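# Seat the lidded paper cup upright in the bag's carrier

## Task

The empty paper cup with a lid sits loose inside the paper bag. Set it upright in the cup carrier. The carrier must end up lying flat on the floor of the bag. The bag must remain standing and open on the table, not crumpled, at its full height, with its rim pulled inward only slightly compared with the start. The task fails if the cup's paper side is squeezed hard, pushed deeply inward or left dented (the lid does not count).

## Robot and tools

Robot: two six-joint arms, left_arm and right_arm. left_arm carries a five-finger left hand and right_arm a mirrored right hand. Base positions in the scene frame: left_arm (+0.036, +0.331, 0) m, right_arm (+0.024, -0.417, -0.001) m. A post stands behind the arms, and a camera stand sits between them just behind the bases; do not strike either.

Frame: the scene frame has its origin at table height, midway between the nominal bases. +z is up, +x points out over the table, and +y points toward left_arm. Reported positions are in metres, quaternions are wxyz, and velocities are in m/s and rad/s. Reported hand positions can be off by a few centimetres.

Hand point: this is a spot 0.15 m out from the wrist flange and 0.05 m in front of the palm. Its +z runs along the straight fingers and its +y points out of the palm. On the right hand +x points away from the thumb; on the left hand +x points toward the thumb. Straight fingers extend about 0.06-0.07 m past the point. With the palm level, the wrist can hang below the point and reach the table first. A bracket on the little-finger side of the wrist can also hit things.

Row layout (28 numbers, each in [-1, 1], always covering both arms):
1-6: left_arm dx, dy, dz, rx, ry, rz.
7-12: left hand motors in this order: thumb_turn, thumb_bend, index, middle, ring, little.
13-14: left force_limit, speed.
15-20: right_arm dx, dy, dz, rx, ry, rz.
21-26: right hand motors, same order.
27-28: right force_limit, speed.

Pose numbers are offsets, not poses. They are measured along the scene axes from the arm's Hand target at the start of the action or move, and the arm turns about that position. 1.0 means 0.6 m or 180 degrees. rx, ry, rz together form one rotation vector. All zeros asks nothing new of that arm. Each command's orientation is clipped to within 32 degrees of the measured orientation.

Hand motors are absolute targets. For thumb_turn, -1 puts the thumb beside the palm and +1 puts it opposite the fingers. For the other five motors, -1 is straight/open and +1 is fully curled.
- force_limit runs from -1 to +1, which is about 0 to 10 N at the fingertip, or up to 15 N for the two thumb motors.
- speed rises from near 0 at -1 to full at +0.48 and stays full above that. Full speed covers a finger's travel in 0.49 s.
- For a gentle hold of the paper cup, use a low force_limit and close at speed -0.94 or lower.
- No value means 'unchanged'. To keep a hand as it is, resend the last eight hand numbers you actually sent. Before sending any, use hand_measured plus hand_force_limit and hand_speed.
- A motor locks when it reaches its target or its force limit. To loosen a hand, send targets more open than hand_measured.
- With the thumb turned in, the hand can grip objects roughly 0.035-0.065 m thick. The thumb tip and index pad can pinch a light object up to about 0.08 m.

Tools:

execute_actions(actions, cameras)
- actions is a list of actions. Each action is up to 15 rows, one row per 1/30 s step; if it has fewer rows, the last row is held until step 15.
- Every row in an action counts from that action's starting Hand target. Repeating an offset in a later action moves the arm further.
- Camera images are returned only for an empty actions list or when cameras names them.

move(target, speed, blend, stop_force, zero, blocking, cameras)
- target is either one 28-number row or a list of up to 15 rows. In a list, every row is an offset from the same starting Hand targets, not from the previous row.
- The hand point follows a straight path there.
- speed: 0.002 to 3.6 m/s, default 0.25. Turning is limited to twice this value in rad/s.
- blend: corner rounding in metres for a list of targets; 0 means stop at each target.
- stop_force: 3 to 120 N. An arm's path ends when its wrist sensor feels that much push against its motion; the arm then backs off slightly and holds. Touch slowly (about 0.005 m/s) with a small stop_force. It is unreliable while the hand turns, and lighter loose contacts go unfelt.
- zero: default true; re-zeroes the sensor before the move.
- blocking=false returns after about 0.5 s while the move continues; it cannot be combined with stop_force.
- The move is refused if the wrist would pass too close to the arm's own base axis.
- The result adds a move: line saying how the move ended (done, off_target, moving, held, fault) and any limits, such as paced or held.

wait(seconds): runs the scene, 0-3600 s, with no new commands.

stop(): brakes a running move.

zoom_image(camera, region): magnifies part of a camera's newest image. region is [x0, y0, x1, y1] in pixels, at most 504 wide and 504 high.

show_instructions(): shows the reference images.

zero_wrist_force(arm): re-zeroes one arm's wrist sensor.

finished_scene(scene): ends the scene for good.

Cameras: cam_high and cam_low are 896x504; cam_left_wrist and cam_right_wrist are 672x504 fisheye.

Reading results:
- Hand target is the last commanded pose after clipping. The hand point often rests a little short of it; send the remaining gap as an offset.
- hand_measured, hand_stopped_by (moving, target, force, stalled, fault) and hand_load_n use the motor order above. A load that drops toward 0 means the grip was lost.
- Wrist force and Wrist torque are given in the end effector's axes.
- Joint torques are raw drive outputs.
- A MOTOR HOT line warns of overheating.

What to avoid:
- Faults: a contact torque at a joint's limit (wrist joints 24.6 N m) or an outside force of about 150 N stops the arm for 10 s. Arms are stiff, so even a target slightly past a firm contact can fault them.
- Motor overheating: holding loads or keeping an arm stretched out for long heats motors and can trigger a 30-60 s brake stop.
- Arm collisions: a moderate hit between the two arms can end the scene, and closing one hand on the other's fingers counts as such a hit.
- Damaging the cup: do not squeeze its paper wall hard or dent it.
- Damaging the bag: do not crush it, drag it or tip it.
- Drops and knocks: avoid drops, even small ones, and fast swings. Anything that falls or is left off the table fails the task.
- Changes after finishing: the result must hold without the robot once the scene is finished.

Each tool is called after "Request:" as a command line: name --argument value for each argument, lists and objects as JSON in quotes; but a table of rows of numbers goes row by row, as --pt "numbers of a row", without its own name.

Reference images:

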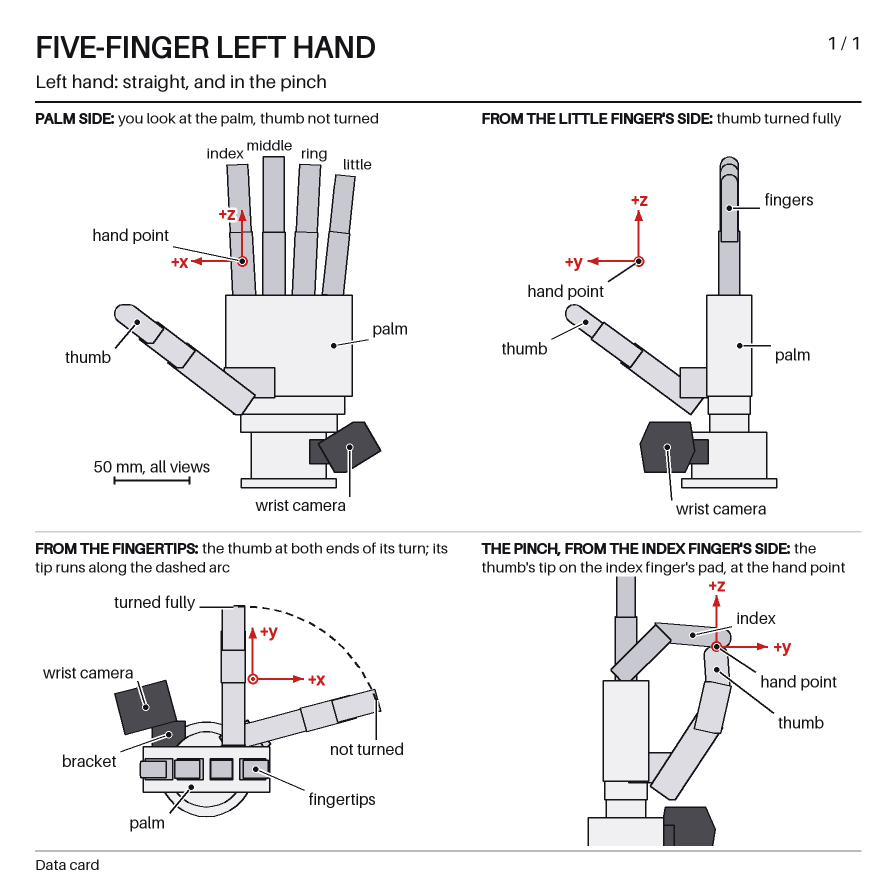

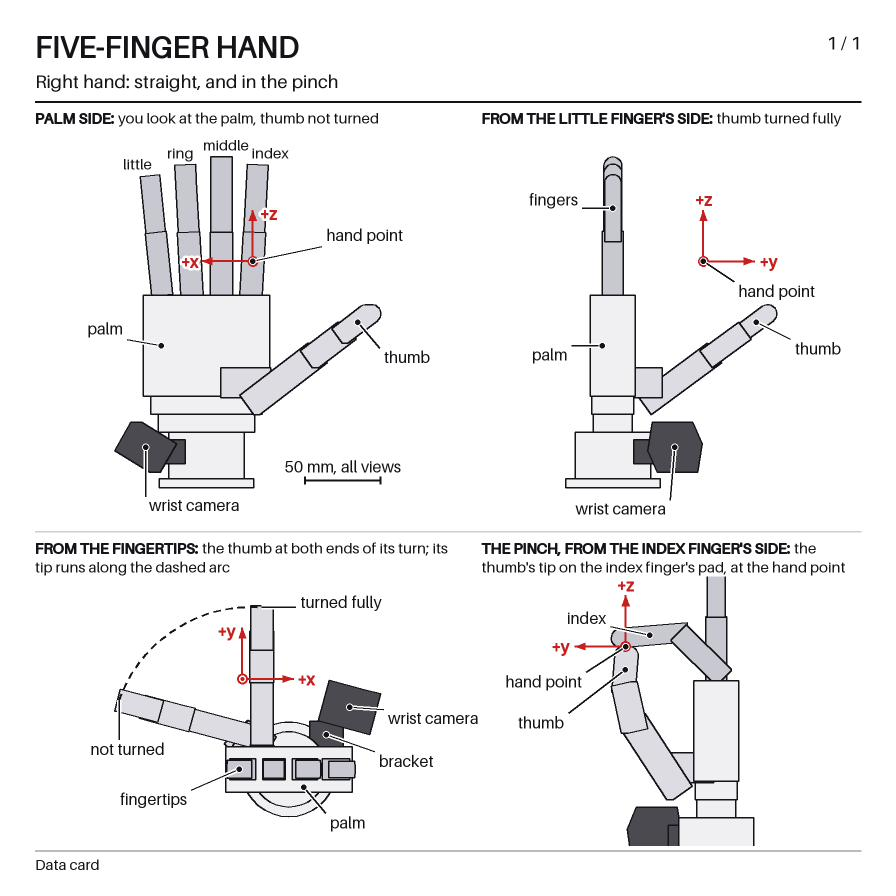

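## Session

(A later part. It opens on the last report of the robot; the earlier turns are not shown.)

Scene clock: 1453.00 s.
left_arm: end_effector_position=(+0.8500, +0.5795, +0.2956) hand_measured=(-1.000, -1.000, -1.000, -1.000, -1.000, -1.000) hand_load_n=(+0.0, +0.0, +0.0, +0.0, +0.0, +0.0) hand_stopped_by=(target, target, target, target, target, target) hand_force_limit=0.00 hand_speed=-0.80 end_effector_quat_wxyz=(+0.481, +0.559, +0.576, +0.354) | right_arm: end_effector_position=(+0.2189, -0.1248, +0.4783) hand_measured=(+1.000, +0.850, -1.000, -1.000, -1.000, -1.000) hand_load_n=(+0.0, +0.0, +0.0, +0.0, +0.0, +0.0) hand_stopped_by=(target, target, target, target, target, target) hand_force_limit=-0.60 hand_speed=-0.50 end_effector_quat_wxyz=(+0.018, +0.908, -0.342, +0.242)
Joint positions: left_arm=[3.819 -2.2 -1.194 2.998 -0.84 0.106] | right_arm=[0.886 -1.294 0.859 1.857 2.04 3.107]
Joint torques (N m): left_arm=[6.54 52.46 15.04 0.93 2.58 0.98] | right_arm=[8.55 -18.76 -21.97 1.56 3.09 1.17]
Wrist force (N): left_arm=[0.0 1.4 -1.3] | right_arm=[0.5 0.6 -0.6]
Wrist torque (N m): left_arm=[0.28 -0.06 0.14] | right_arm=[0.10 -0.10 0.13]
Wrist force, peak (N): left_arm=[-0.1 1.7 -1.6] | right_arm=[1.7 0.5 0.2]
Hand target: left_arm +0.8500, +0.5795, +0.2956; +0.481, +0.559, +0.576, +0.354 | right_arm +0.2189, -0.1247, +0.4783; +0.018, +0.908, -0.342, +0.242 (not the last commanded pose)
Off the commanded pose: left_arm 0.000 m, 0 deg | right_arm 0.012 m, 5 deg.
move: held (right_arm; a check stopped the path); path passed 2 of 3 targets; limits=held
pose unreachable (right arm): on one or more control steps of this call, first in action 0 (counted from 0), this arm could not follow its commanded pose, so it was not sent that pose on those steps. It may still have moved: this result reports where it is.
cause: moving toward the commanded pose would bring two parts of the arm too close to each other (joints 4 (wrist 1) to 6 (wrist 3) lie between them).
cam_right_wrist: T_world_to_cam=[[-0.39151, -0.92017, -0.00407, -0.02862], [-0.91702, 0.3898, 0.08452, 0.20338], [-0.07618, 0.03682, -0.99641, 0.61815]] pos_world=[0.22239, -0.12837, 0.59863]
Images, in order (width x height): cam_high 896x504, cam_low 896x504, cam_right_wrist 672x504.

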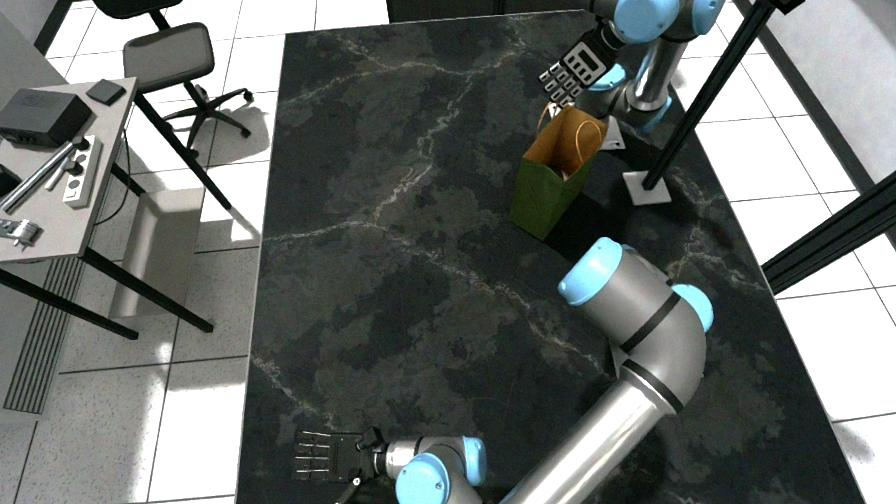

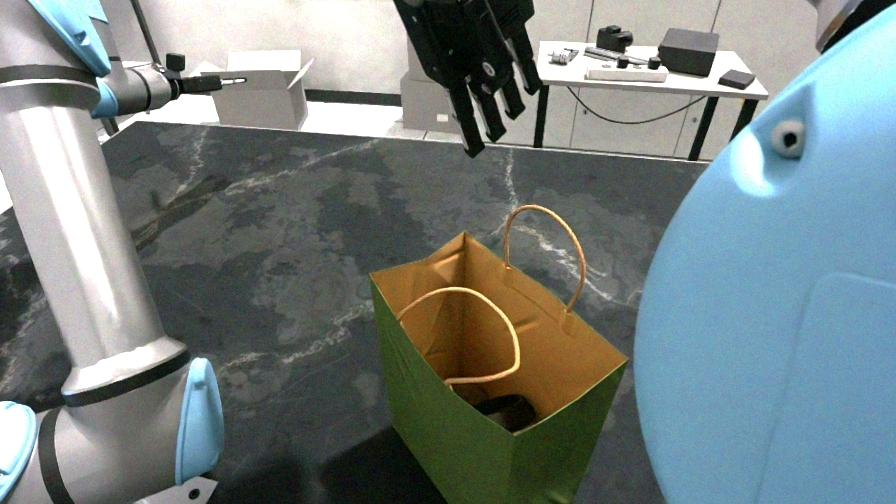

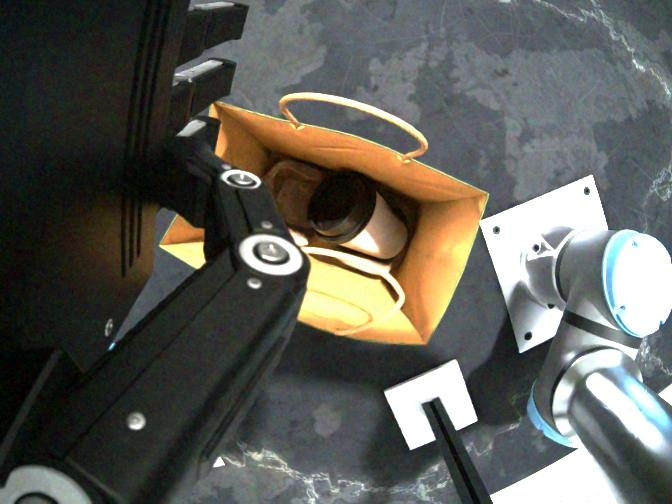

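Request:
move --pt "0 0 0 0 0 0 -1 -1 -1 -1 -1 -1 0 -0.8 -0.1535 -0.0933 -0.05 0.0654 0.1411 0.0003 1 0.85 -1 -1 -1 -1 -0.6 -0.5" --pt "0 0 0 0 0 0 -1 -1 -1 -1 -1 -1 0 -0.8 -0.1535 -0.0933 -0.38 0.0654 0.1411 0.0003 1 0.85 -1 -1 -1 -1 -0.6 -0.5" --speed '[0.2,0.1]' --cameras '["cam_low","cam_right_wrist","cam_high"]'

Request:
zoom_image --camera "cam_right_wrist" --region '[170, 0, 470, 200]'

Scene clock: 1579.60 s.
left_arm: end_effector_position=(+0.8500, +0.5795, +0.2956) hand_measured=(-1.000, -1.000, -1.000, -1.000, -1.000, -1.000) hand_load_n=(+0.0, +0.0, +0.0, -0.5, +0.0, +0.0) hand_stopped_by=(target, target, target, target, target, target) hand_force_limit=0.00 hand_speed=-0.80 end_effector_quat_wxyz=(+0.481, +0.559, +0.576, +0.354) | right_arm: end_effector_position=(+0.1268, -0.1807, +0.2504) hand_measured=(+1.000, +0.850, -1.000, -1.000, -1.000, -1.000) hand_load_n=(+0.0, +0.0, +0.0, +0.0, +0.0, +0.0) hand_stopped_by=(target, target, target, target, target, target) hand_force_limit=-0.60 hand_speed=-0.50 end_effector_quat_wxyz=(+0.000, +0.936, -0.352, +0.001)
Joint positions: left_arm=[3.819 -2.2 -1.194 2.998 -0.84 0.106] | right_arm=[0.595 -1.581 1.802 1.349 1.572 2.851]
Joint torques (N m): left_arm=[5.53 52.3 15.03 0.73 2.54 0.97] | right_arm=[-8.56 -22.08 -12.76 1.21 -2.38 -1.58]
Wrist force (N): left_arm=[0.1 1.7 -1.3] | right_arm=[1.3 0.4 0.3]
Wrist torque (N m): left_arm=[0.33 -0.08 0.13] | right_arm=[0.02 -0.21 0.10]
Wrist force, peak (N): left_arm=[0.0 1.7 -1.7] | right_arm=[1.4 0.7 0.6]
Hand target: left_arm +0.8500, +0.5795, +0.2956; +0.481, +0.559, +0.576, +0.354 | right_arm +0.1268, -0.1807, +0.2503; +0.000, +0.936, -0.352, +0.001
Off the commanded pose: left_arm 0.000 m, 0 deg | right_arm 0.000 m, 0 deg.
move: done
cam_right_wrist: T_world_to_cam=[[-0.39578, -0.91815, -0.01878, -0.11246], [-0.77564, 0.32326, 0.54211, 0.01546], [-0.49167, 0.22913, -0.8401, 0.43433]] pos_world=[0.18103, -0.20777, 0.35438]
Images, in order (width x height): cam_high 896x504, cam_low 896x504, cam_right_wrist 672x504.

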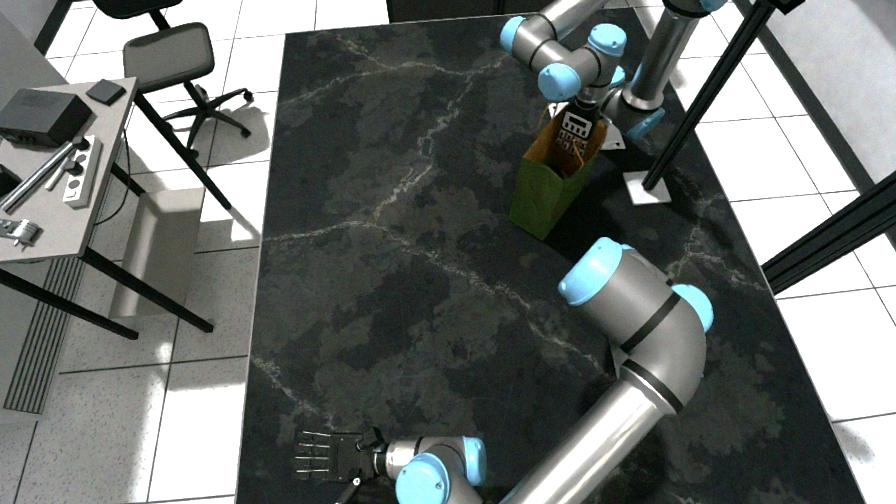

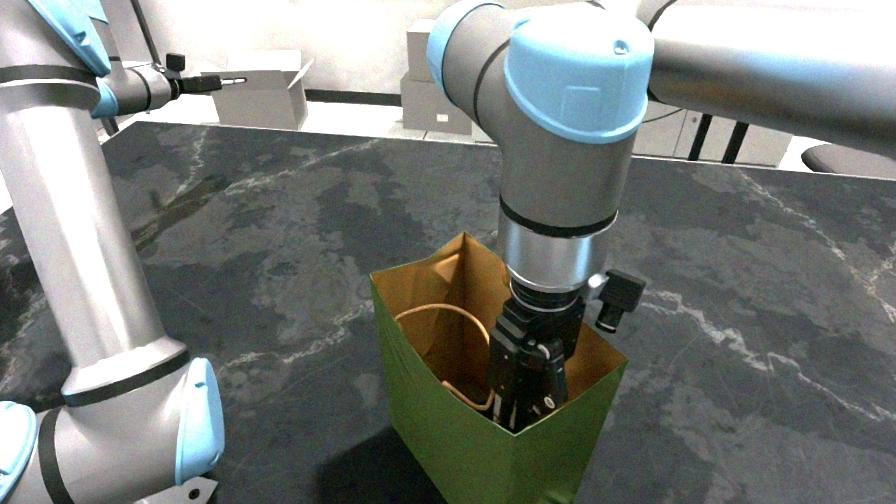

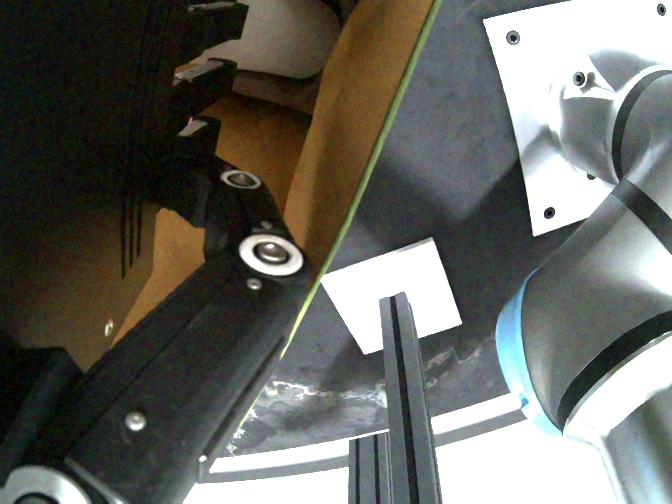

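Scaled by 1.680 from the camera's image (finer frame: 960x720).

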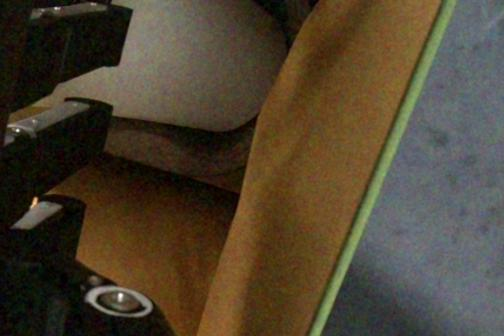

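Request:
move --pt "0 0 0 0 0 0 -1 -1 -1 -1 -1 -1 0 -0.8 0 0 0.391 0 0 0 1 0.85 -1 -1 -1 -1 -0.6 -0.5" --pt "0 0 0 0 0 0 -1 -1 -1 -1 -1 -1 0 -0.8 0.1 0.036 0.391 0 0 0.5 1 0.85 -1 -1 -1 -1 -0.6 -0.5" --pt "0 0 0 0 0 0 -1 -1 -1 -1 -1 -1 0 -0.8 0.2037 0.0723 0.391 0 0 0.9933 1 0.85 -1 -1 -1 -1 -0.6 -0.5" --speed '[0.12,0.3,0.3]' --blend '[0.02,0.03,0]' --cameras '["cam_low","cam_right_wrist"]'

Request:
zoom_image --camera "cam_right_wrist" --region '[170, 0, 470, 200]'

Scene clock: 1624.90 s.
left_arm: end_effector_position=(+0.8500, +0.5795, +0.2956) hand_measured=(-1.000, -1.000, -1.000, -1.000, -1.000, -1.000) hand_load_n=(+0.0, +0.0, +0.0, -0.5, +0.0, +0.0) hand_stopped_by=(target, target, target, target, target, target) hand_force_limit=0.00 hand_speed=-0.80 end_effector_quat_wxyz=(+0.481, +0.559, +0.576, +0.354) | right_arm: end_effector_position=(+0.2490, -0.1373, +0.4849) hand_measured=(+1.000, +0.850, -1.000, -1.000, -1.000, -1.000) hand_load_n=(+0.0, +0.0, +0.0, -0.5, +0.0, +0.0) hand_stopped_by=(target, target, target, target, target, target) hand_force_limit=-0.60 hand_speed=-0.50 end_effector_quat_wxyz=(-0.001, +0.362, +0.932, +0.000) end_effector_velocity=(+0.000, +0.000, +0.000) end_effector_angular_velocity=(-0.001, +0.001, +0.007)
Joint positions: left_arm=[3.819 -2.2 -1.194 2.998 -0.84 0.106] | right_arm=[0.584 -1.552 1.164 1.959 1.569 -0.281]
Joint velocities: left_arm=[within noise] | right_arm=[0 0.001 0 0.001 0.001 -0.007]
Joint torques (N m): left_arm=[5.63 51.32 15.56 0.81 2.49 0.85] | right_arm=[4.77 -13.92 -14.82 3.61 -0.42 -1.54]
Wrist force (N): left_arm=[-0.1 1.5 -1.6] | right_arm=[0.9 0.0 0.0]
Wrist torque (N m): left_arm=[0.31 -0.06 0.13] | right_arm=[-0.03 -0.14 0.11]
Wrist force, peak (N): left_arm=[0.0 1.8 -1.7] | right_arm=[1.2 0.3 1.5]
Hand target: left_arm +0.8500, +0.5795, +0.2956; +0.481, +0.559, +0.576, +0.354 | right_arm +0.2490, -0.1373, +0.4849; -0.001, +0.362, +0.932, +0.000
Off the commanded pose: left_arm 0.000 m, 0 deg | right_arm 0.000 m, 0 deg.
move: done
cam_right_wrist: T_world_to_cam=[[0.41526, 0.90951, -0.01886, 0.02917], [0.76866, -0.33972, 0.54199, -0.50641], [0.48653, -0.23957, -0.84017, 0.37369]] pos_world=[0.19533, -0.10904, 0.58898]

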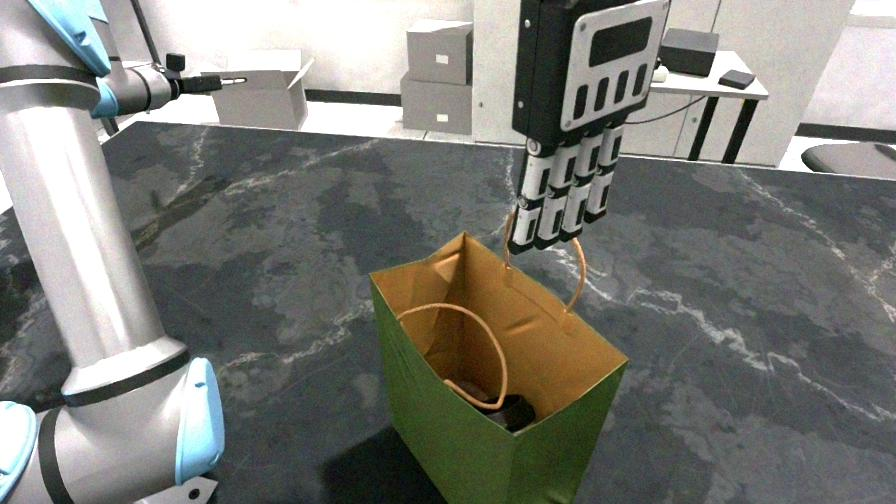

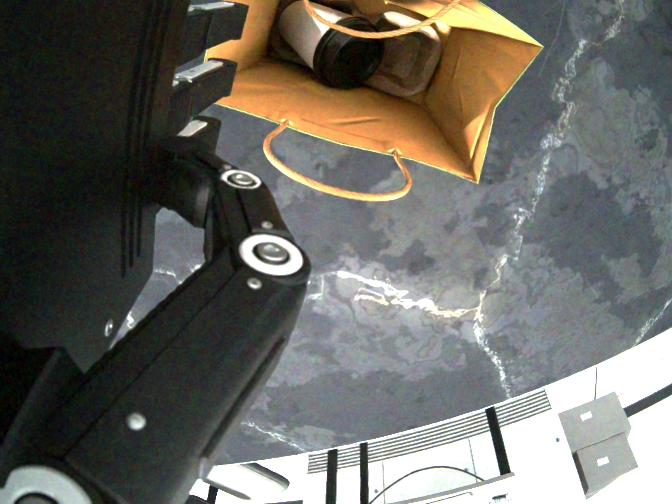

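Scaled by 1.680 from the camera's image (finer frame: 960x720).

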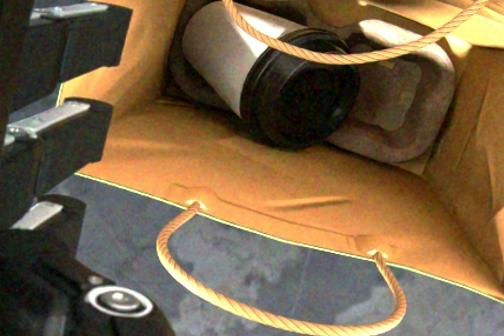

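Request:
move --target '[0,0,0,0,0,0, -1,-1,-1,-1,-1,-1,0,-0.8, 0,0,-0.375,0,0,0,1,0.85,-1,-1,-1,-1,-0.6,-0.5]' --speed 0.08 --stop_force 3 --cameras '["cam_low","cam_right_wrist"]'

Request:
zoom_image --camera "cam_right_wrist" --region '[170, 0, 470, 200]'

Scene clock: 1638.07 s.
left_arm: end_effector_position=(+0.8500, +0.5795, +0.2956) hand_measured=(-1.000, -1.000, -1.000, -1.000, -1.000, -1.000) hand_load_n=(+0.0, +0.0, +0.0, +0.0, +0.0, +0.0) hand_stopped_by=(target, target, target, target, target, target) hand_force_limit=0.00 hand_speed=-0.80 end_effector_quat_wxyz=(+0.481, +0.559, +0.576, +0.354) | right_arm: end_effector_position=(+0.2490, -0.1373, +0.2599) hand_measured=(+1.000, +0.850, -1.000, -1.000, -1.000, -1.000) hand_load_n=(+0.0, +0.0, +0.0, +0.0, +0.0, +0.0) hand_stopped_by=(target, target, target, target, target, target) hand_force_limit=-0.60 hand_speed=-0.50 end_effector_quat_wxyz=(-0.001, +0.362, +0.932, +0.000)
Joint positions: left_arm=[3.819 -2.2 -1.194 2.998 -0.84 0.106] | right_arm=[0.584 -1.603 1.799 1.375 1.569 -0.281]
Joint torques (N m): left_arm=[5.69 52.19 14.73 1.01 2.34 0.72] | right_arm=[-8.89 -21.99 -11.1 0.45 -2.09 -1.45]
Wrist force (N): left_arm=[0.1 1.7 -1.5] | right_arm=[0.8 0.3 0.1]
Wrist torque (N m): left_arm=[0.33 -0.09 0.14] | right_arm=[0.02 -0.13 0.15]
Wrist force, peak (N): left_arm=[0.0 1.8 -1.6] | right_arm=[1.6 0.1 0.3]
Hand target: left_arm +0.8500, +0.5795, +0.2956; +0.481, +0.559, +0.576, +0.354 | right_arm +0.2490, -0.1373, +0.2599; -0.001, +0.362, +0.932, +0.000
Off the commanded pose: left_arm 0.000 m, 0 deg | right_arm 0.000 m, 0 deg.
move: done
cam_right_wrist: T_world_to_cam=[[0.41503, 0.90961, -0.01887, 0.02499], [0.76871, -0.33949, 0.54206, -0.38447], [0.48666, -0.23948, -0.84013, 0.18462]] pos_world=[0.19533, -0.10904, 0.36398]

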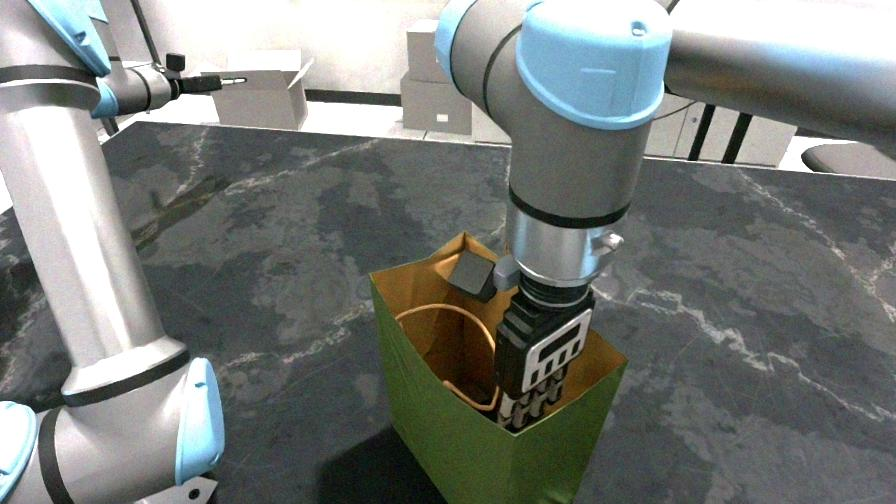

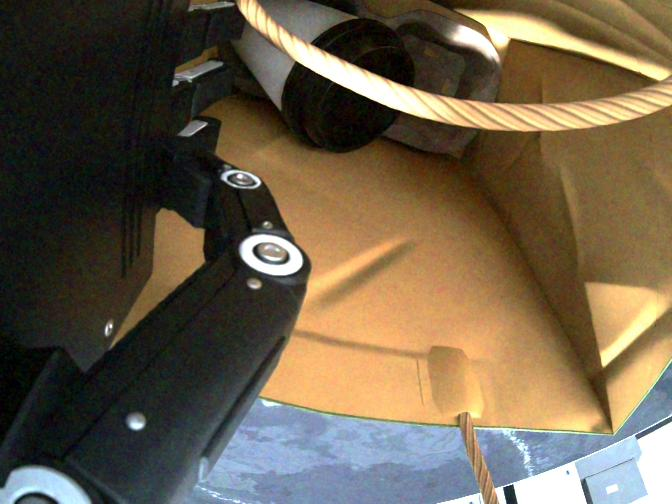

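Scaled by 1.680 from the camera's image (finer frame: 960x720).

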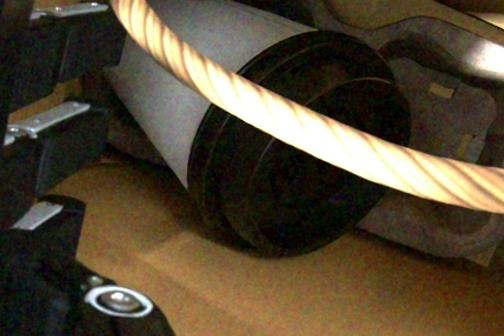

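Request:
move --target '[0,0,0,0,0,0, -1,-1,-1,-1,-1,-1,0,-0.8, 0,0,-0.067,0,0,0,1,0.85,-1,-1,-1,-1,-0.6,-0.5]' --speed 0.04 --stop_force 3 --cameras '["cam_low","cam_right_wrist"]'

Request:
zoom_image --camera "cam_right_wrist" --region '[170, 0, 570, 250]'

Scene clock: 1657.73 s.
left_arm: end_effector_position=(+0.8500, +0.5795, +0.2956) hand_measured=(-1.000, -1.000, -1.000, -1.000, -1.000, -1.000) hand_load_n=(+0.0, +0.0, +0.0, +0.0, +0.0, +0.0) hand_stopped_by=(target, target, target, target, target, target) hand_force_limit=0.00 hand_speed=-0.80 end_effector_quat_wxyz=(+0.481, +0.559, +0.576, +0.354) | right_arm: end_effector_position=(+0.2490, -0.1373, +0.2197) hand_measured=(+1.000, +0.850, -1.000, -1.000, -1.000, -1.000) hand_load_n=(+0.0, +0.0, +0.0, +0.0, +0.0, +0.0) hand_stopped_by=(target, target, target, target, target, target) hand_force_limit=-0.60 hand_speed=-0.50 end_effector_quat_wxyz=(-0.001, +0.362, +0.932, +0.000)
Joint positions: left_arm=[3.819 -2.2 -1.194 2.998 -0.84 0.106] | right_arm=[0.584 -1.578 1.881 1.269 1.569 -0.281]
Joint torques (N m): left_arm=[5.45 51.59 14.88 0.87 2.37 0.72] | right_arm=[-3.81 -21.99 -24.56 1.27 -0.79 0.28]
Wrist force (N): left_arm=[-0.2 1.5 -1.1] | right_arm=[1.0 0.3 0.2]
Wrist torque (N m): left_arm=[0.28 -0.04 0.12] | right_arm=[0.01 -0.14 0.15]
Wrist force, peak (N): left_arm=[-0.1 1.9 -1.5] | right_arm=[1.5 0.0 0.2]
Hand target: left_arm +0.8500, +0.5795, +0.2956; +0.481, +0.559, +0.576, +0.354 | right_arm +0.2490, -0.1373, +0.2197; -0.001, +0.362, +0.932, +0.000
Off the commanded pose: left_arm 0.000 m, 0 deg | right_arm 0.000 m, 0 deg.
move: done
cam_right_wrist: T_world_to_cam=[[0.41503, 0.90961, -0.01887, 0.02423], [0.76871, -0.33949, 0.54206, -0.36268], [0.48666, -0.23948, -0.84013, 0.15084]] pos_world=[0.19533, -0.10904, 0.32378]

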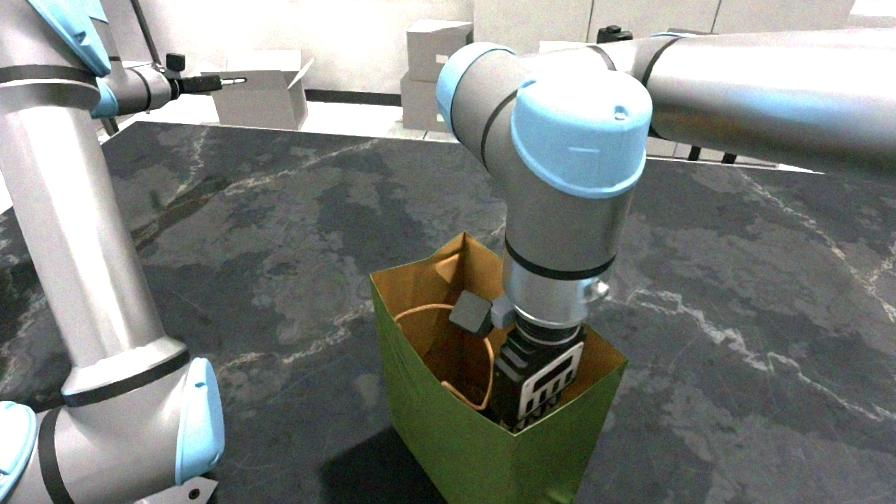

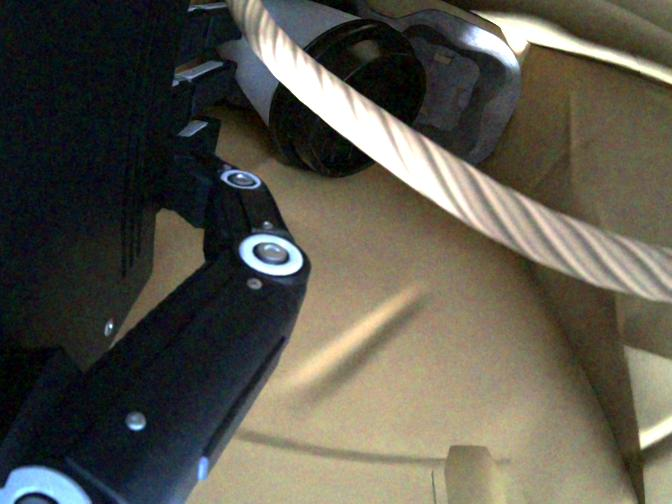

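Scaled by 1.260 from the camera's image (finer frame: 960x720).

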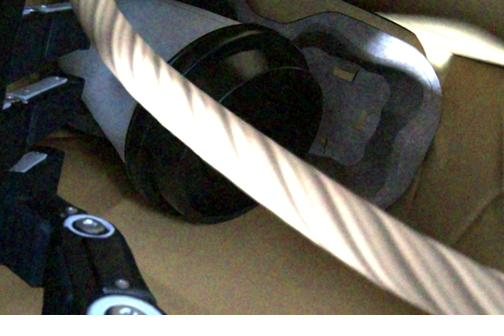

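Request:
move --pt "0 0 0 0 0 0 -1 -1 -1 -1 -1 -1 0 -0.8 0 0 0.442 0 0 0 1 0.85 -1 -1 -1 -1 -0.6 -0.5" --pt "0 0 0 0 0 0 -1 -1 -1 -1 -1 -1 0 -0.8 -0.05 0.036 0.442 0 0 -0.5 1 0.85 -1 -1 -1 -1 -0.6 -0.5" --pt "0 0 0 0 0 0 -1 -1 -1 -1 -1 -1 0 -0.8 -0.098 0.073 0.442 0 0 -0.999 1 0.85 -1 -1 -1 -1 -0.6 -0.5" --speed '[0.12,0.3,0.3]' --blend '[0.02,0.03,0]'

Request:
move --target '[0,0,0,0,0,0, -1,-1,-1,-1,-1,-1,0,-0.8, 0,0,0,0,0,0,1,0.85,-0.1,-0.5,-1,-1,-0.4,-0.5]' --cameras '["cam_low","cam_right_wrist"]'

Scene clock: 1816.17 s.
left_arm: end_effector_position=(+0.8500, +0.5795, +0.2956) hand_measured=(-1.000, -1.000, -1.000, -1.000, -1.000, -1.000) hand_load_n=(+0.0, +0.0, +0.0, +0.0, +0.0, +0.0) hand_stopped_by=(target, target, target, target, target, target) hand_force_limit=0.00 hand_speed=-0.80 end_effector_quat_wxyz=(+0.481, +0.559, +0.576, +0.354) | right_arm: end_effector_position=(+0.1903, -0.0935, +0.4849) hand_measured=(+1.000, +0.850, -1.000, -1.000, -1.000, -1.000) hand_load_n=(+0.0, +0.0, +0.0, +0.0, +0.0, +0.0) hand_stopped_by=(target, target, target, target, target, target) hand_force_limit=-0.60 hand_speed=-0.50 end_effector_quat_wxyz=(+0.000, +0.933, -0.360, +0.001)
Joint positions: left_arm=[3.819 -2.2 -1.194 2.998 -0.84 0.106] | right_arm=[0.696 -1.231 0.776 2.026 1.572 2.969]
Joint torques (N m): left_arm=[5.4 51.56 14.07 0.93 2.4 0.48] | right_arm=[8.87 -20.2 -23.38 3.57 1.45 1.32]
Wrist force (N): left_arm=[-0.1 1.6 -1.2] | right_arm=[0.9 0.1 0.5]
Wrist torque (N m): left_arm=[0.30 -0.04 0.13] | right_arm=[-0.03 -0.15 0.10]
Wrist force, peak (N): left_arm=[0.0 2.1 -1.5] | right_arm=[0.8 0.2 1.5]
Hand target: left_arm +0.8500, +0.5795, +0.2956; +0.481, +0.559, +0.576, +0.354 | right_arm +0.1902, -0.0935, +0.4849; +0.000, +0.933, -0.360, +0.001
Off the commanded pose: left_arm 0.000 m, 0 deg | right_arm 0.000 m, 0 deg.
move: done

Scene clock: 1816.97 s.
left_arm: end_effector_position=(+0.8500, +0.5795, +0.2956) hand_measured=(-1.000, -1.000, -1.000, -1.000, -1.000, -1.000) hand_load_n=(+0.0, +0.0, +0.0, +0.0, -0.5, +0.0) hand_stopped_by=(target, target, target, target, target, target) hand_force_limit=0.00 hand_speed=-0.80 end_effector_quat_wxyz=(+0.481, +0.559, +0.576, +0.354) | right_arm: end_effector_position=(+0.1902, -0.0935, +0.4849) hand_measured=(+1.000, +0.850, -0.268, -0.500, -1.000, -1.000) hand_load_n=(+0.5, +1.0, +4.0, +0.5, +0.0, +0.0) hand_stopped_by=(target, target, force, target, target, target) hand_force_limit=-0.40 hand_speed=-0.50 end_effector_quat_wxyz=(+0.000, +0.933, -0.360, +0.001)
Joint positions: left_arm=[3.819 -2.2 -1.194 2.998 -0.84 0.106] | right_arm=[0.696 -1.231 0.776 2.026 1.572 2.969]
Joint torques (N m): left_arm=[5.2 52.25 14.88 0.97 2.36 0.68] | right_arm=[8.6 -20.85 -23.99 3.16 -1.52 1.28]
Wrist force (N): left_arm=[-0.1 1.5 -1.4] | right_arm=[0.9 0.2 0.0]
Wrist torque (N m): left_arm=[0.30 -0.05 0.13] | right_arm=[0.02 -0.13 0.06]
Wrist force, peak (N): left_arm=[-0.2 1.8 -1.6] | right_arm=[1.2 0.7 0.0]
Hand target: left_arm +0.8500, +0.5795, +0.2956; +0.481, +0.559, +0.576, +0.354 | right_arm +0.1902, -0.0935, +0.4849; +0.000, +0.933, -0.360, +0.001
Off the commanded pose: left_arm 0.000 m, 0 deg | right_arm 0.000 m, 0 deg.
move: done
cam_right_wrist: T_world_to_cam=[[-0.41217, -0.91091, -0.01886, 0.00085], [-0.76978, 0.33709, 0.54204, -0.09043], [-0.48739, 0.23793, -0.84014, 0.64269]] pos_world=[0.24398, -0.12166, 0.58898]

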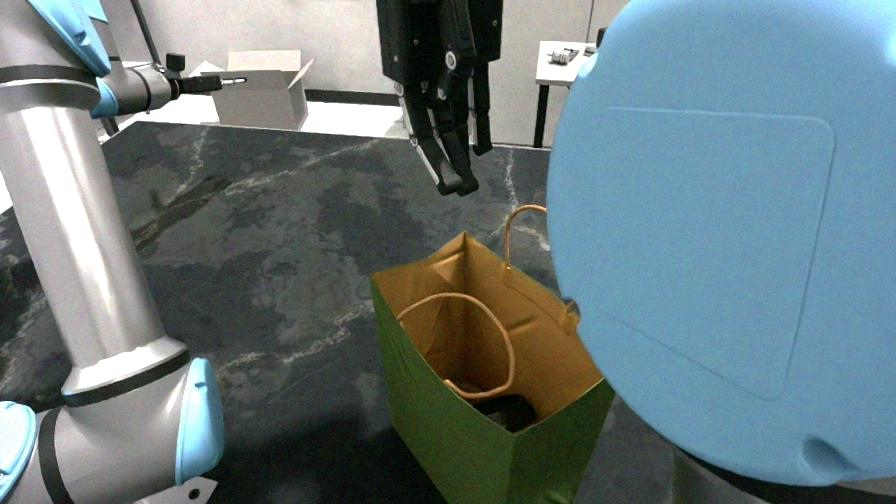

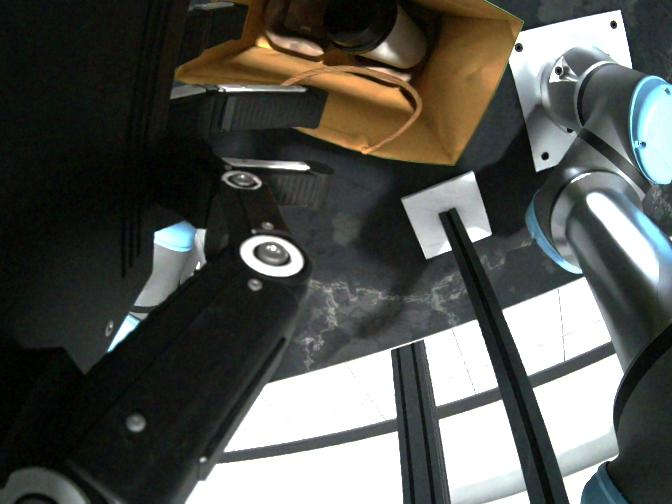

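Request:
move --target '[0,0,0,0,0,0, -1,-1,-1,-1,-1,-1,0,-0.8, 0,0,-0.375,0,0,0,1,0.85,-0.35,-0.5,-1,-1,-0.4,-0.5]' --speed 0.08 --stop_force 3 --cameras '["cam_low","cam_right_wrist"]'

Scene clock: 1827.97 s.
left_arm: end_effector_position=(+0.8500, +0.5795, +0.2956) hand_measured=(-1.000, -1.000, -1.000, -1.000, -1.000, -1.000) hand_load_n=(+0.0, +0.0, +0.0, +0.0, +0.0, +0.0) hand_stopped_by=(target, target, target, target, target, target) hand_force_limit=0.00 hand_speed=-0.80 end_effector_quat_wxyz=(+0.481, +0.559, +0.576, +0.354) | right_arm: end_effector_position=(+0.1902, -0.0935, +0.2599) hand_measured=(+1.000, +0.850, -0.350, -0.500, -1.000, -1.000) hand_load_n=(+0.0, +0.5, +2.5, +0.0, +0.0, +0.0) hand_stopped_by=(target, target, target, target, target, target) hand_force_limit=-0.40 hand_speed=-0.50 end_effector_quat_wxyz=(+0.000, +0.933, -0.360, +0.001)
Joint positions: left_arm=[3.819 -2.2 -1.194 2.998 -0.84 0.106] | right_arm=[0.696 -1.317 1.479 1.409 1.572 2.969]
Joint torques (N m): left_arm=[5.33 52.15 14.65 0.93 2.31 0.57] | right_arm=[-8.31 -33.23 -11.43 0.68 -2.03 -1.49]
Wrist force (N): left_arm=[-0.1 1.6 -1.0] | right_arm=[1.1 0.5 0.3]
Wrist torque (N m): left_arm=[0.29 -0.04 0.13] | right_arm=[0.03 -0.18 0.05]
Wrist force, peak (N): left_arm=[-0.1 2.1 -1.5] | right_arm=[0.9 0.5 1.1]
Hand target: left_arm +0.8500, +0.5795, +0.2956; +0.481, +0.559, +0.576, +0.354 | right_arm +0.1902, -0.0935, +0.2599; +0.000, +0.933, -0.360, +0.001
Off the commanded pose: left_arm 0.000 m, 0 deg | right_arm 0.000 m, 0 deg.
move: done
cam_right_wrist: T_world_to_cam=[[-0.41222, -0.91089, -0.01894, -0.00326], [-0.76974, 0.33707, 0.54211, 0.03145], [-0.48742, 0.23805, -0.84009, 0.45364]] pos_world=[0.24398, -0.12156, 0.36398]

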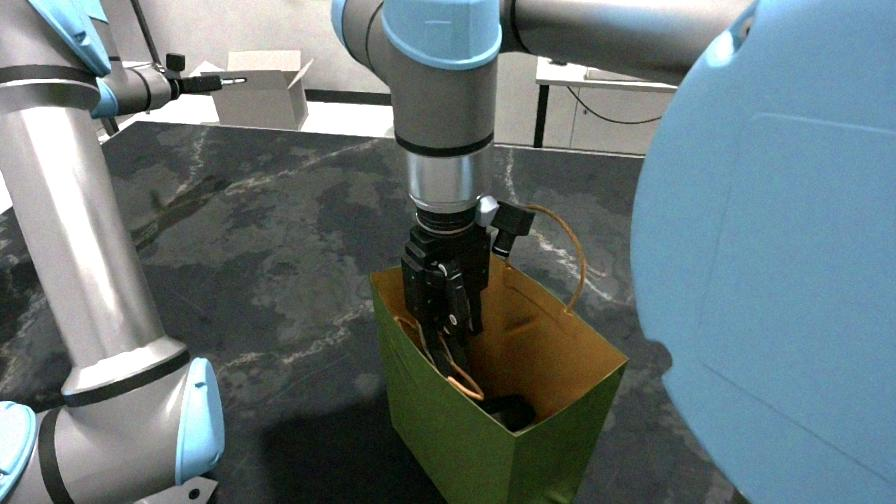

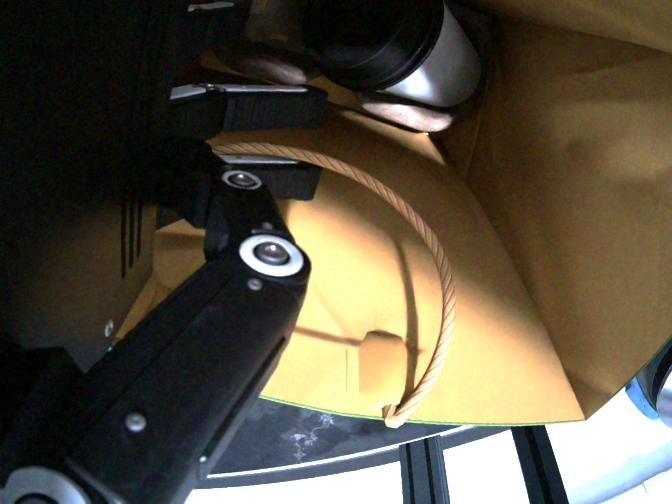

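Request:
move --target '[0,0,0,0,0,0, -1,-1,-1,-1,-1,-1,0,-0.8, 0,0,0.2,0,0,0,1,0.85,-0.35,-0.5,-1,-1,-0.4,-0.5]' --speed 0.06

Request:
move --target '[0,0,0,0,0,0, -1,-1,-1,-1,-1,-1,0,-0.8, 0.0045,0.006,0,0,0,0,1,0.85,-1,-1,-1,-1,-0.4,-0.5]'

Request:
move --target '[0,0,0,0,0,0, -1,-1,-1,-1,-1,-1,0,-0.8, 0,0,-0.18,0,0,0,1,0.85,-1,-1,-1,-1,-0.4,-0.5]' --speed 0.06 --stop_force 3 --cameras '["cam_low","cam_right_wrist"]'

Scene clock: 1850.57 s.
left_arm: end_effector_position=(+0.8500, +0.5795, +0.2956) hand_measured=(-1.000, -1.000, -1.000, -1.000, -1.000, -1.000) hand_load_n=(+0.0, +0.0, +0.0, +0.0, +0.0, +0.0) hand_stopped_by=(target, target, target, target, target, target) hand_force_limit=0.00 hand_speed=-0.80 end_effector_quat_wxyz=(+0.481, +0.559, +0.576, +0.354) | right_arm: end_effector_position=(+0.1903, -0.0935, +0.3798) hand_measured=(+1.000, +0.850, -0.350, -0.500, -1.000, -1.000) hand_load_n=(+0.5, +0.5, +2.0, +0.0, +0.0, +0.0) hand_stopped_by=(target, target, target, target, target, target) hand_force_limit=-0.40 hand_speed=-0.50 end_effector_quat_wxyz=(+0.000, +0.933, -0.360, +0.001)
Joint positions: left_arm=[3.819 -2.2 -1.194 2.998 -0.84 0.106] | right_arm=[0.696 -1.32 1.175 1.715 1.572 2.969]
Joint torques (N m): left_arm=[4.81 51.8 14.86 0.97 2.29 0.46] | right_arm=[-1.74 -32.87 -16.76 2.21 -0.64 -0.51]
Wrist force (N): left_arm=[-0.3 1.9 -1.3] | right_arm=[1.2 0.2 0.1]
Wrist torque (N m): left_arm=[0.35 -0.02 0.10] | right_arm=[0.01 -0.18 0.07]
Wrist force, peak (N): left_arm=[0.2 1.7 -1.9] | right_arm=[1.5 0.7 -0.1]
Hand target: left_arm +0.8500, +0.5795, +0.2956; +0.481, +0.559, +0.576, +0.354 | right_arm +0.1902, -0.0935, +0.3799; +0.000, +0.933, -0.360, +0.001
Off the commanded pose: left_arm 0.000 m, 0 deg | right_arm 0.000 m, 0 deg.
move: done

Scene clock: 1851.33 s.
left_arm: end_effector_position=(+0.8500, +0.5795, +0.2956) hand_measured=(-1.000, -1.000, -1.000, -1.000, -1.000, -1.000) hand_load_n=(+0.0, +0.0, +0.0, +0.0, +0.0, +0.0) hand_stopped_by=(target, target, target, target, target, target) hand_force_limit=0.00 hand_speed=-0.80 end_effector_quat_wxyz=(+0.481, +0.559, +0.576, +0.354) | right_arm: end_effector_position=(+0.1929, -0.0899, +0.3799) hand_measured=(+1.000, +0.850, -1.000, -1.000, -1.000, -1.000) hand_load_n=(+0.0, +0.0, +0.5, -0.5, +0.0, +0.0) hand_stopped_by=(target, target, target, target, target, target) hand_force_limit=-0.40 hand_speed=-0.50 end_effector_quat_wxyz=(+0.000, +0.933, -0.360, +0.001)
Joint positions: left_arm=[3.819 -2.2 -1.194 2.998 -0.84 0.106] | right_arm=[0.699 -1.308 1.159 1.719 1.572 2.972]
Joint torques (N m): left_arm=[5.39 52.43 14.7 0.88 2.25 0.48] | right_arm=[-9.33 -21.5 -18.84 0.67 2.35 -1.51]
Wrist force (N): left_arm=[0.0 1.6 -1.4] | right_arm=[1.1 0.0 0.1]
Wrist torque (N m): left_arm=[0.31 -0.07 0.14] | right_arm=[-0.01 -0.17 0.06]
Wrist force, peak (N): left_arm=[-0.2 1.7 -1.9] | right_arm=[1.3 1.0 0.2]
Hand target: left_arm +0.8500, +0.5795, +0.2956; +0.481, +0.559, +0.576, +0.354 | right_arm +0.1929, -0.0899, +0.3799; +0.000, +0.933, -0.360, +0.001
Off the commanded pose: left_arm 0.000 m, 0 deg | right_arm 0.000 m, 0 deg.
move: done

Scene clock: 1853.97 s.
left_arm: end_effector_position=(+0.8500, +0.5795, +0.2956) hand_measured=(-1.000, -1.000, -1.000, -1.000, -1.000, -1.000) hand_load_n=(+0.0, +0.0, +0.0, +0.0, +0.5, +0.0) hand_stopped_by=(target, target, target, target, target, target) hand_force_limit=0.00 hand_speed=-0.80 end_effector_quat_wxyz=(+0.481, +0.559, +0.576, +0.354) | right_arm: end_effector_position=(+0.1929, -0.0899, +0.2719) hand_measured=(+1.000, +0.850, -1.000, -1.000, -1.000, -1.000) hand_load_n=(-0.5, +0.0, +0.0, +0.0, +0.5, +0.0) hand_stopped_by=(target, target, target, target, target, target) hand_force_limit=-0.40 hand_speed=-0.50 end_effector_quat_wxyz=(+0.000, +0.933, -0.360, +0.001)
Joint positions: left_arm=[3.819 -2.2 -1.194 2.998 -0.84 0.106] | right_arm=[0.699 -1.31 1.439 1.442 1.572 2.972]
Joint torques (N m): left_arm=[4.83 51.98 14.46 0.92 2.23 0.42] | right_arm=[-1.96 -33.78 -19.44 0.81 -2.22 -0.41]
Wrist force (N): left_arm=[0.1 1.7 -1.5] | right_arm=[1.3 0.4 0.2]
Wrist torque (N m): left_arm=[0.34 -0.09 0.13] | right_arm=[0.05 -0.21 0.08]
Wrist force, peak (N): left_arm=[0.1 2.1 -1.7] | right_arm=[1.5 0.2 0.5]
Hand target: left_arm +0.8500, +0.5795, +0.2956; +0.481, +0.559, +0.576, +0.354 | right_arm +0.1929, -0.0899, +0.2719; +0.000, +0.933, -0.360, +0.001
Off the commanded pose: left_arm 0.000 m, 0 deg | right_arm 0.000 m, 0 deg.
move: done
cam_right_wrist: T_world_to_cam=[[-0.41217, -0.91091, -0.01887, 0.00132], [-0.76976, 0.33708, 0.54208, 0.02583], [-0.48743, 0.23795, -0.84011, 0.46418]] pos_world=[0.24668, -0.11796, 0.37598]

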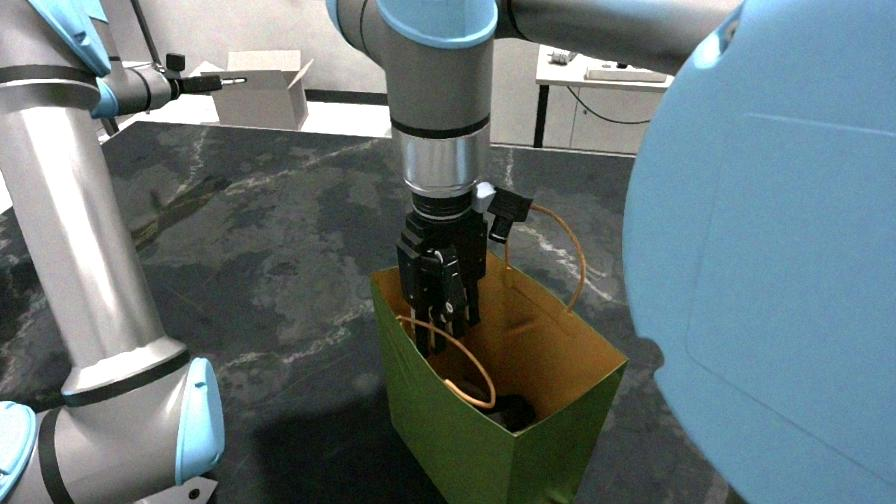

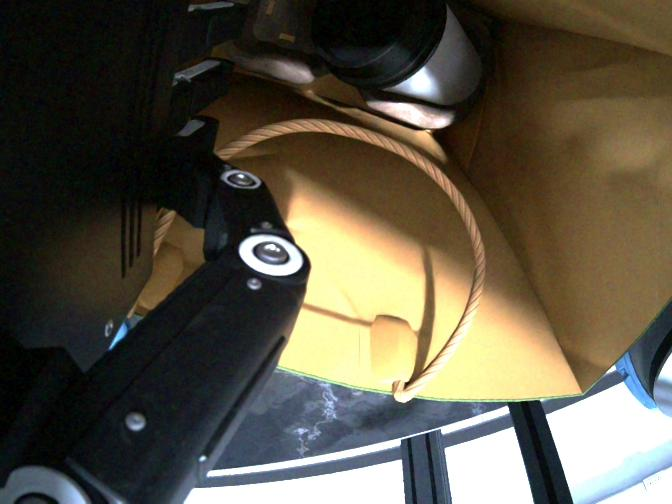

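Request:
move --target '[0,0,0,0,0,0, -1,-1,-1,-1,-1,-1,0,-0.8, -0.003,-0.004,-0.213,0,0,0,1,0.85,-1,-1,-1,-1,-0.4,-0.5]' --speed 0.05 --stop_force 3 --cameras '["cam_low","cam_right_wrist"]'

Request:
zoom_image --camera "cam_right_wrist" --region '[170, 0, 670, 300]'

Scene clock: 1865.63 s.
left_arm: end_effector_position=(+0.8500, +0.5795, +0.2956) hand_measured=(-1.000, -1.000, -1.000, -1.000, -1.000, -1.000) hand_load_n=(+0.0, +0.0, +0.0, +0.0, -0.5, +0.0) hand_stopped_by=(target, target, target, target, target, target) hand_force_limit=0.00 hand_speed=-0.80 end_effector_quat_wxyz=(+0.481, +0.559, +0.576, +0.354) | right_arm: end_effector_position=(+0.1911, -0.0923, +0.1441) hand_measured=(+1.000, +0.850, -1.000, -1.000, -1.000, -1.000) hand_load_n=(+0.0, +0.0, +0.0, +0.0, +0.0, +0.0) hand_stopped_by=(target, target, target, target, target, target) hand_force_limit=-0.40 hand_speed=-0.50 end_effector_quat_wxyz=(+0.000, +0.933, -0.360, +0.001)
Joint positions: left_arm=[3.819 -2.2 -1.194 2.998 -0.84 0.106] | right_arm=[0.697 -1.233 1.676 1.127 1.572 2.97]
Joint torques (N m): left_arm=[4.79 51.65 14.82 0.79 2.08 0.32] | right_arm=[-7.01 -34.88 -23.68 1.21 1.05 -1.09]
Wrist force (N): left_arm=[0.1 1.5 -1.3] | right_arm=[1.1 0.4 -0.2]
Wrist torque (N m): left_arm=[0.30 -0.08 0.13] | right_arm=[0.05 -0.15 0.18]
Wrist force, peak (N): left_arm=[-0.2 2.1 -1.6] | right_arm=[1.6 0.3 0.0]
Hand target: left_arm +0.8500, +0.5795, +0.2956; +0.481, +0.559, +0.576, +0.354 | right_arm +0.1911, -0.0923, +0.1441; +0.000, +0.933, -0.360, +0.001
Off the commanded pose: left_arm 0.000 m, 0 deg | right_arm 0.000 m, 0 deg.
move: done
cam_right_wrist: T_world_to_cam=[[-0.41217, -0.91091, -0.01887, -0.00411], [-0.76976, 0.33708, 0.54208, 0.09456], [-0.48743, 0.23795, -0.84011, 0.35653]] pos_world=[0.24488, -0.12046, 0.24818]

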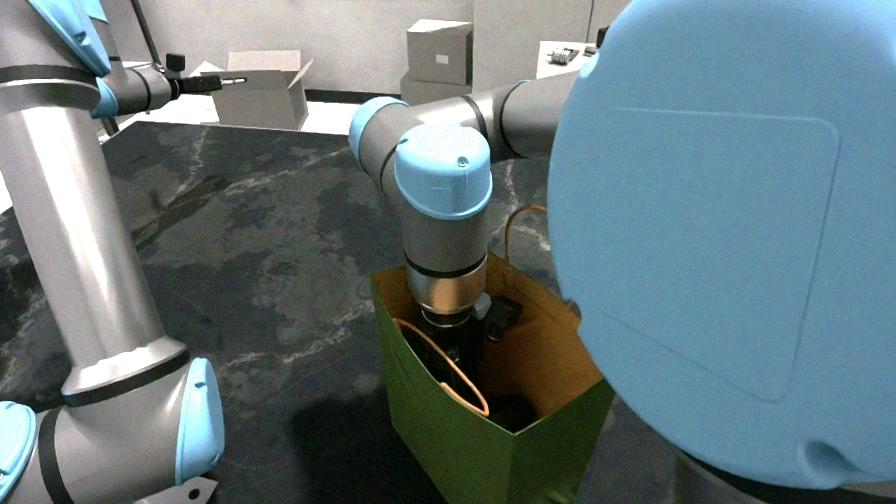

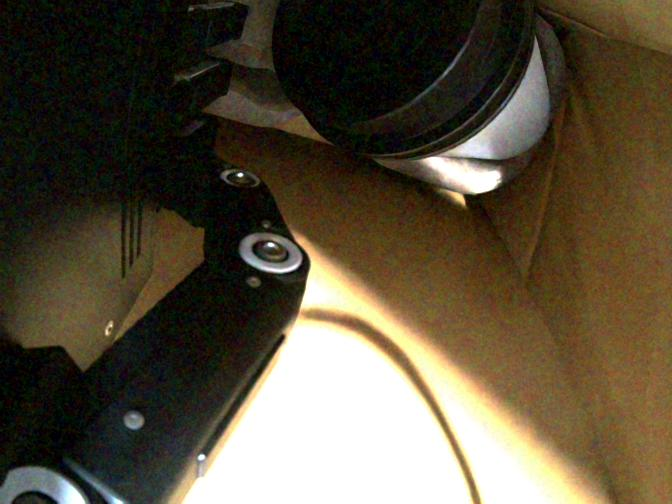

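Scaled by 1.008 from the camera's image (finer frame: 960x720).

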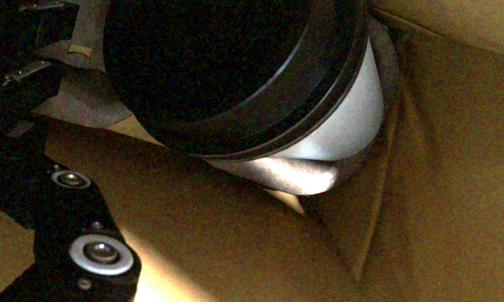

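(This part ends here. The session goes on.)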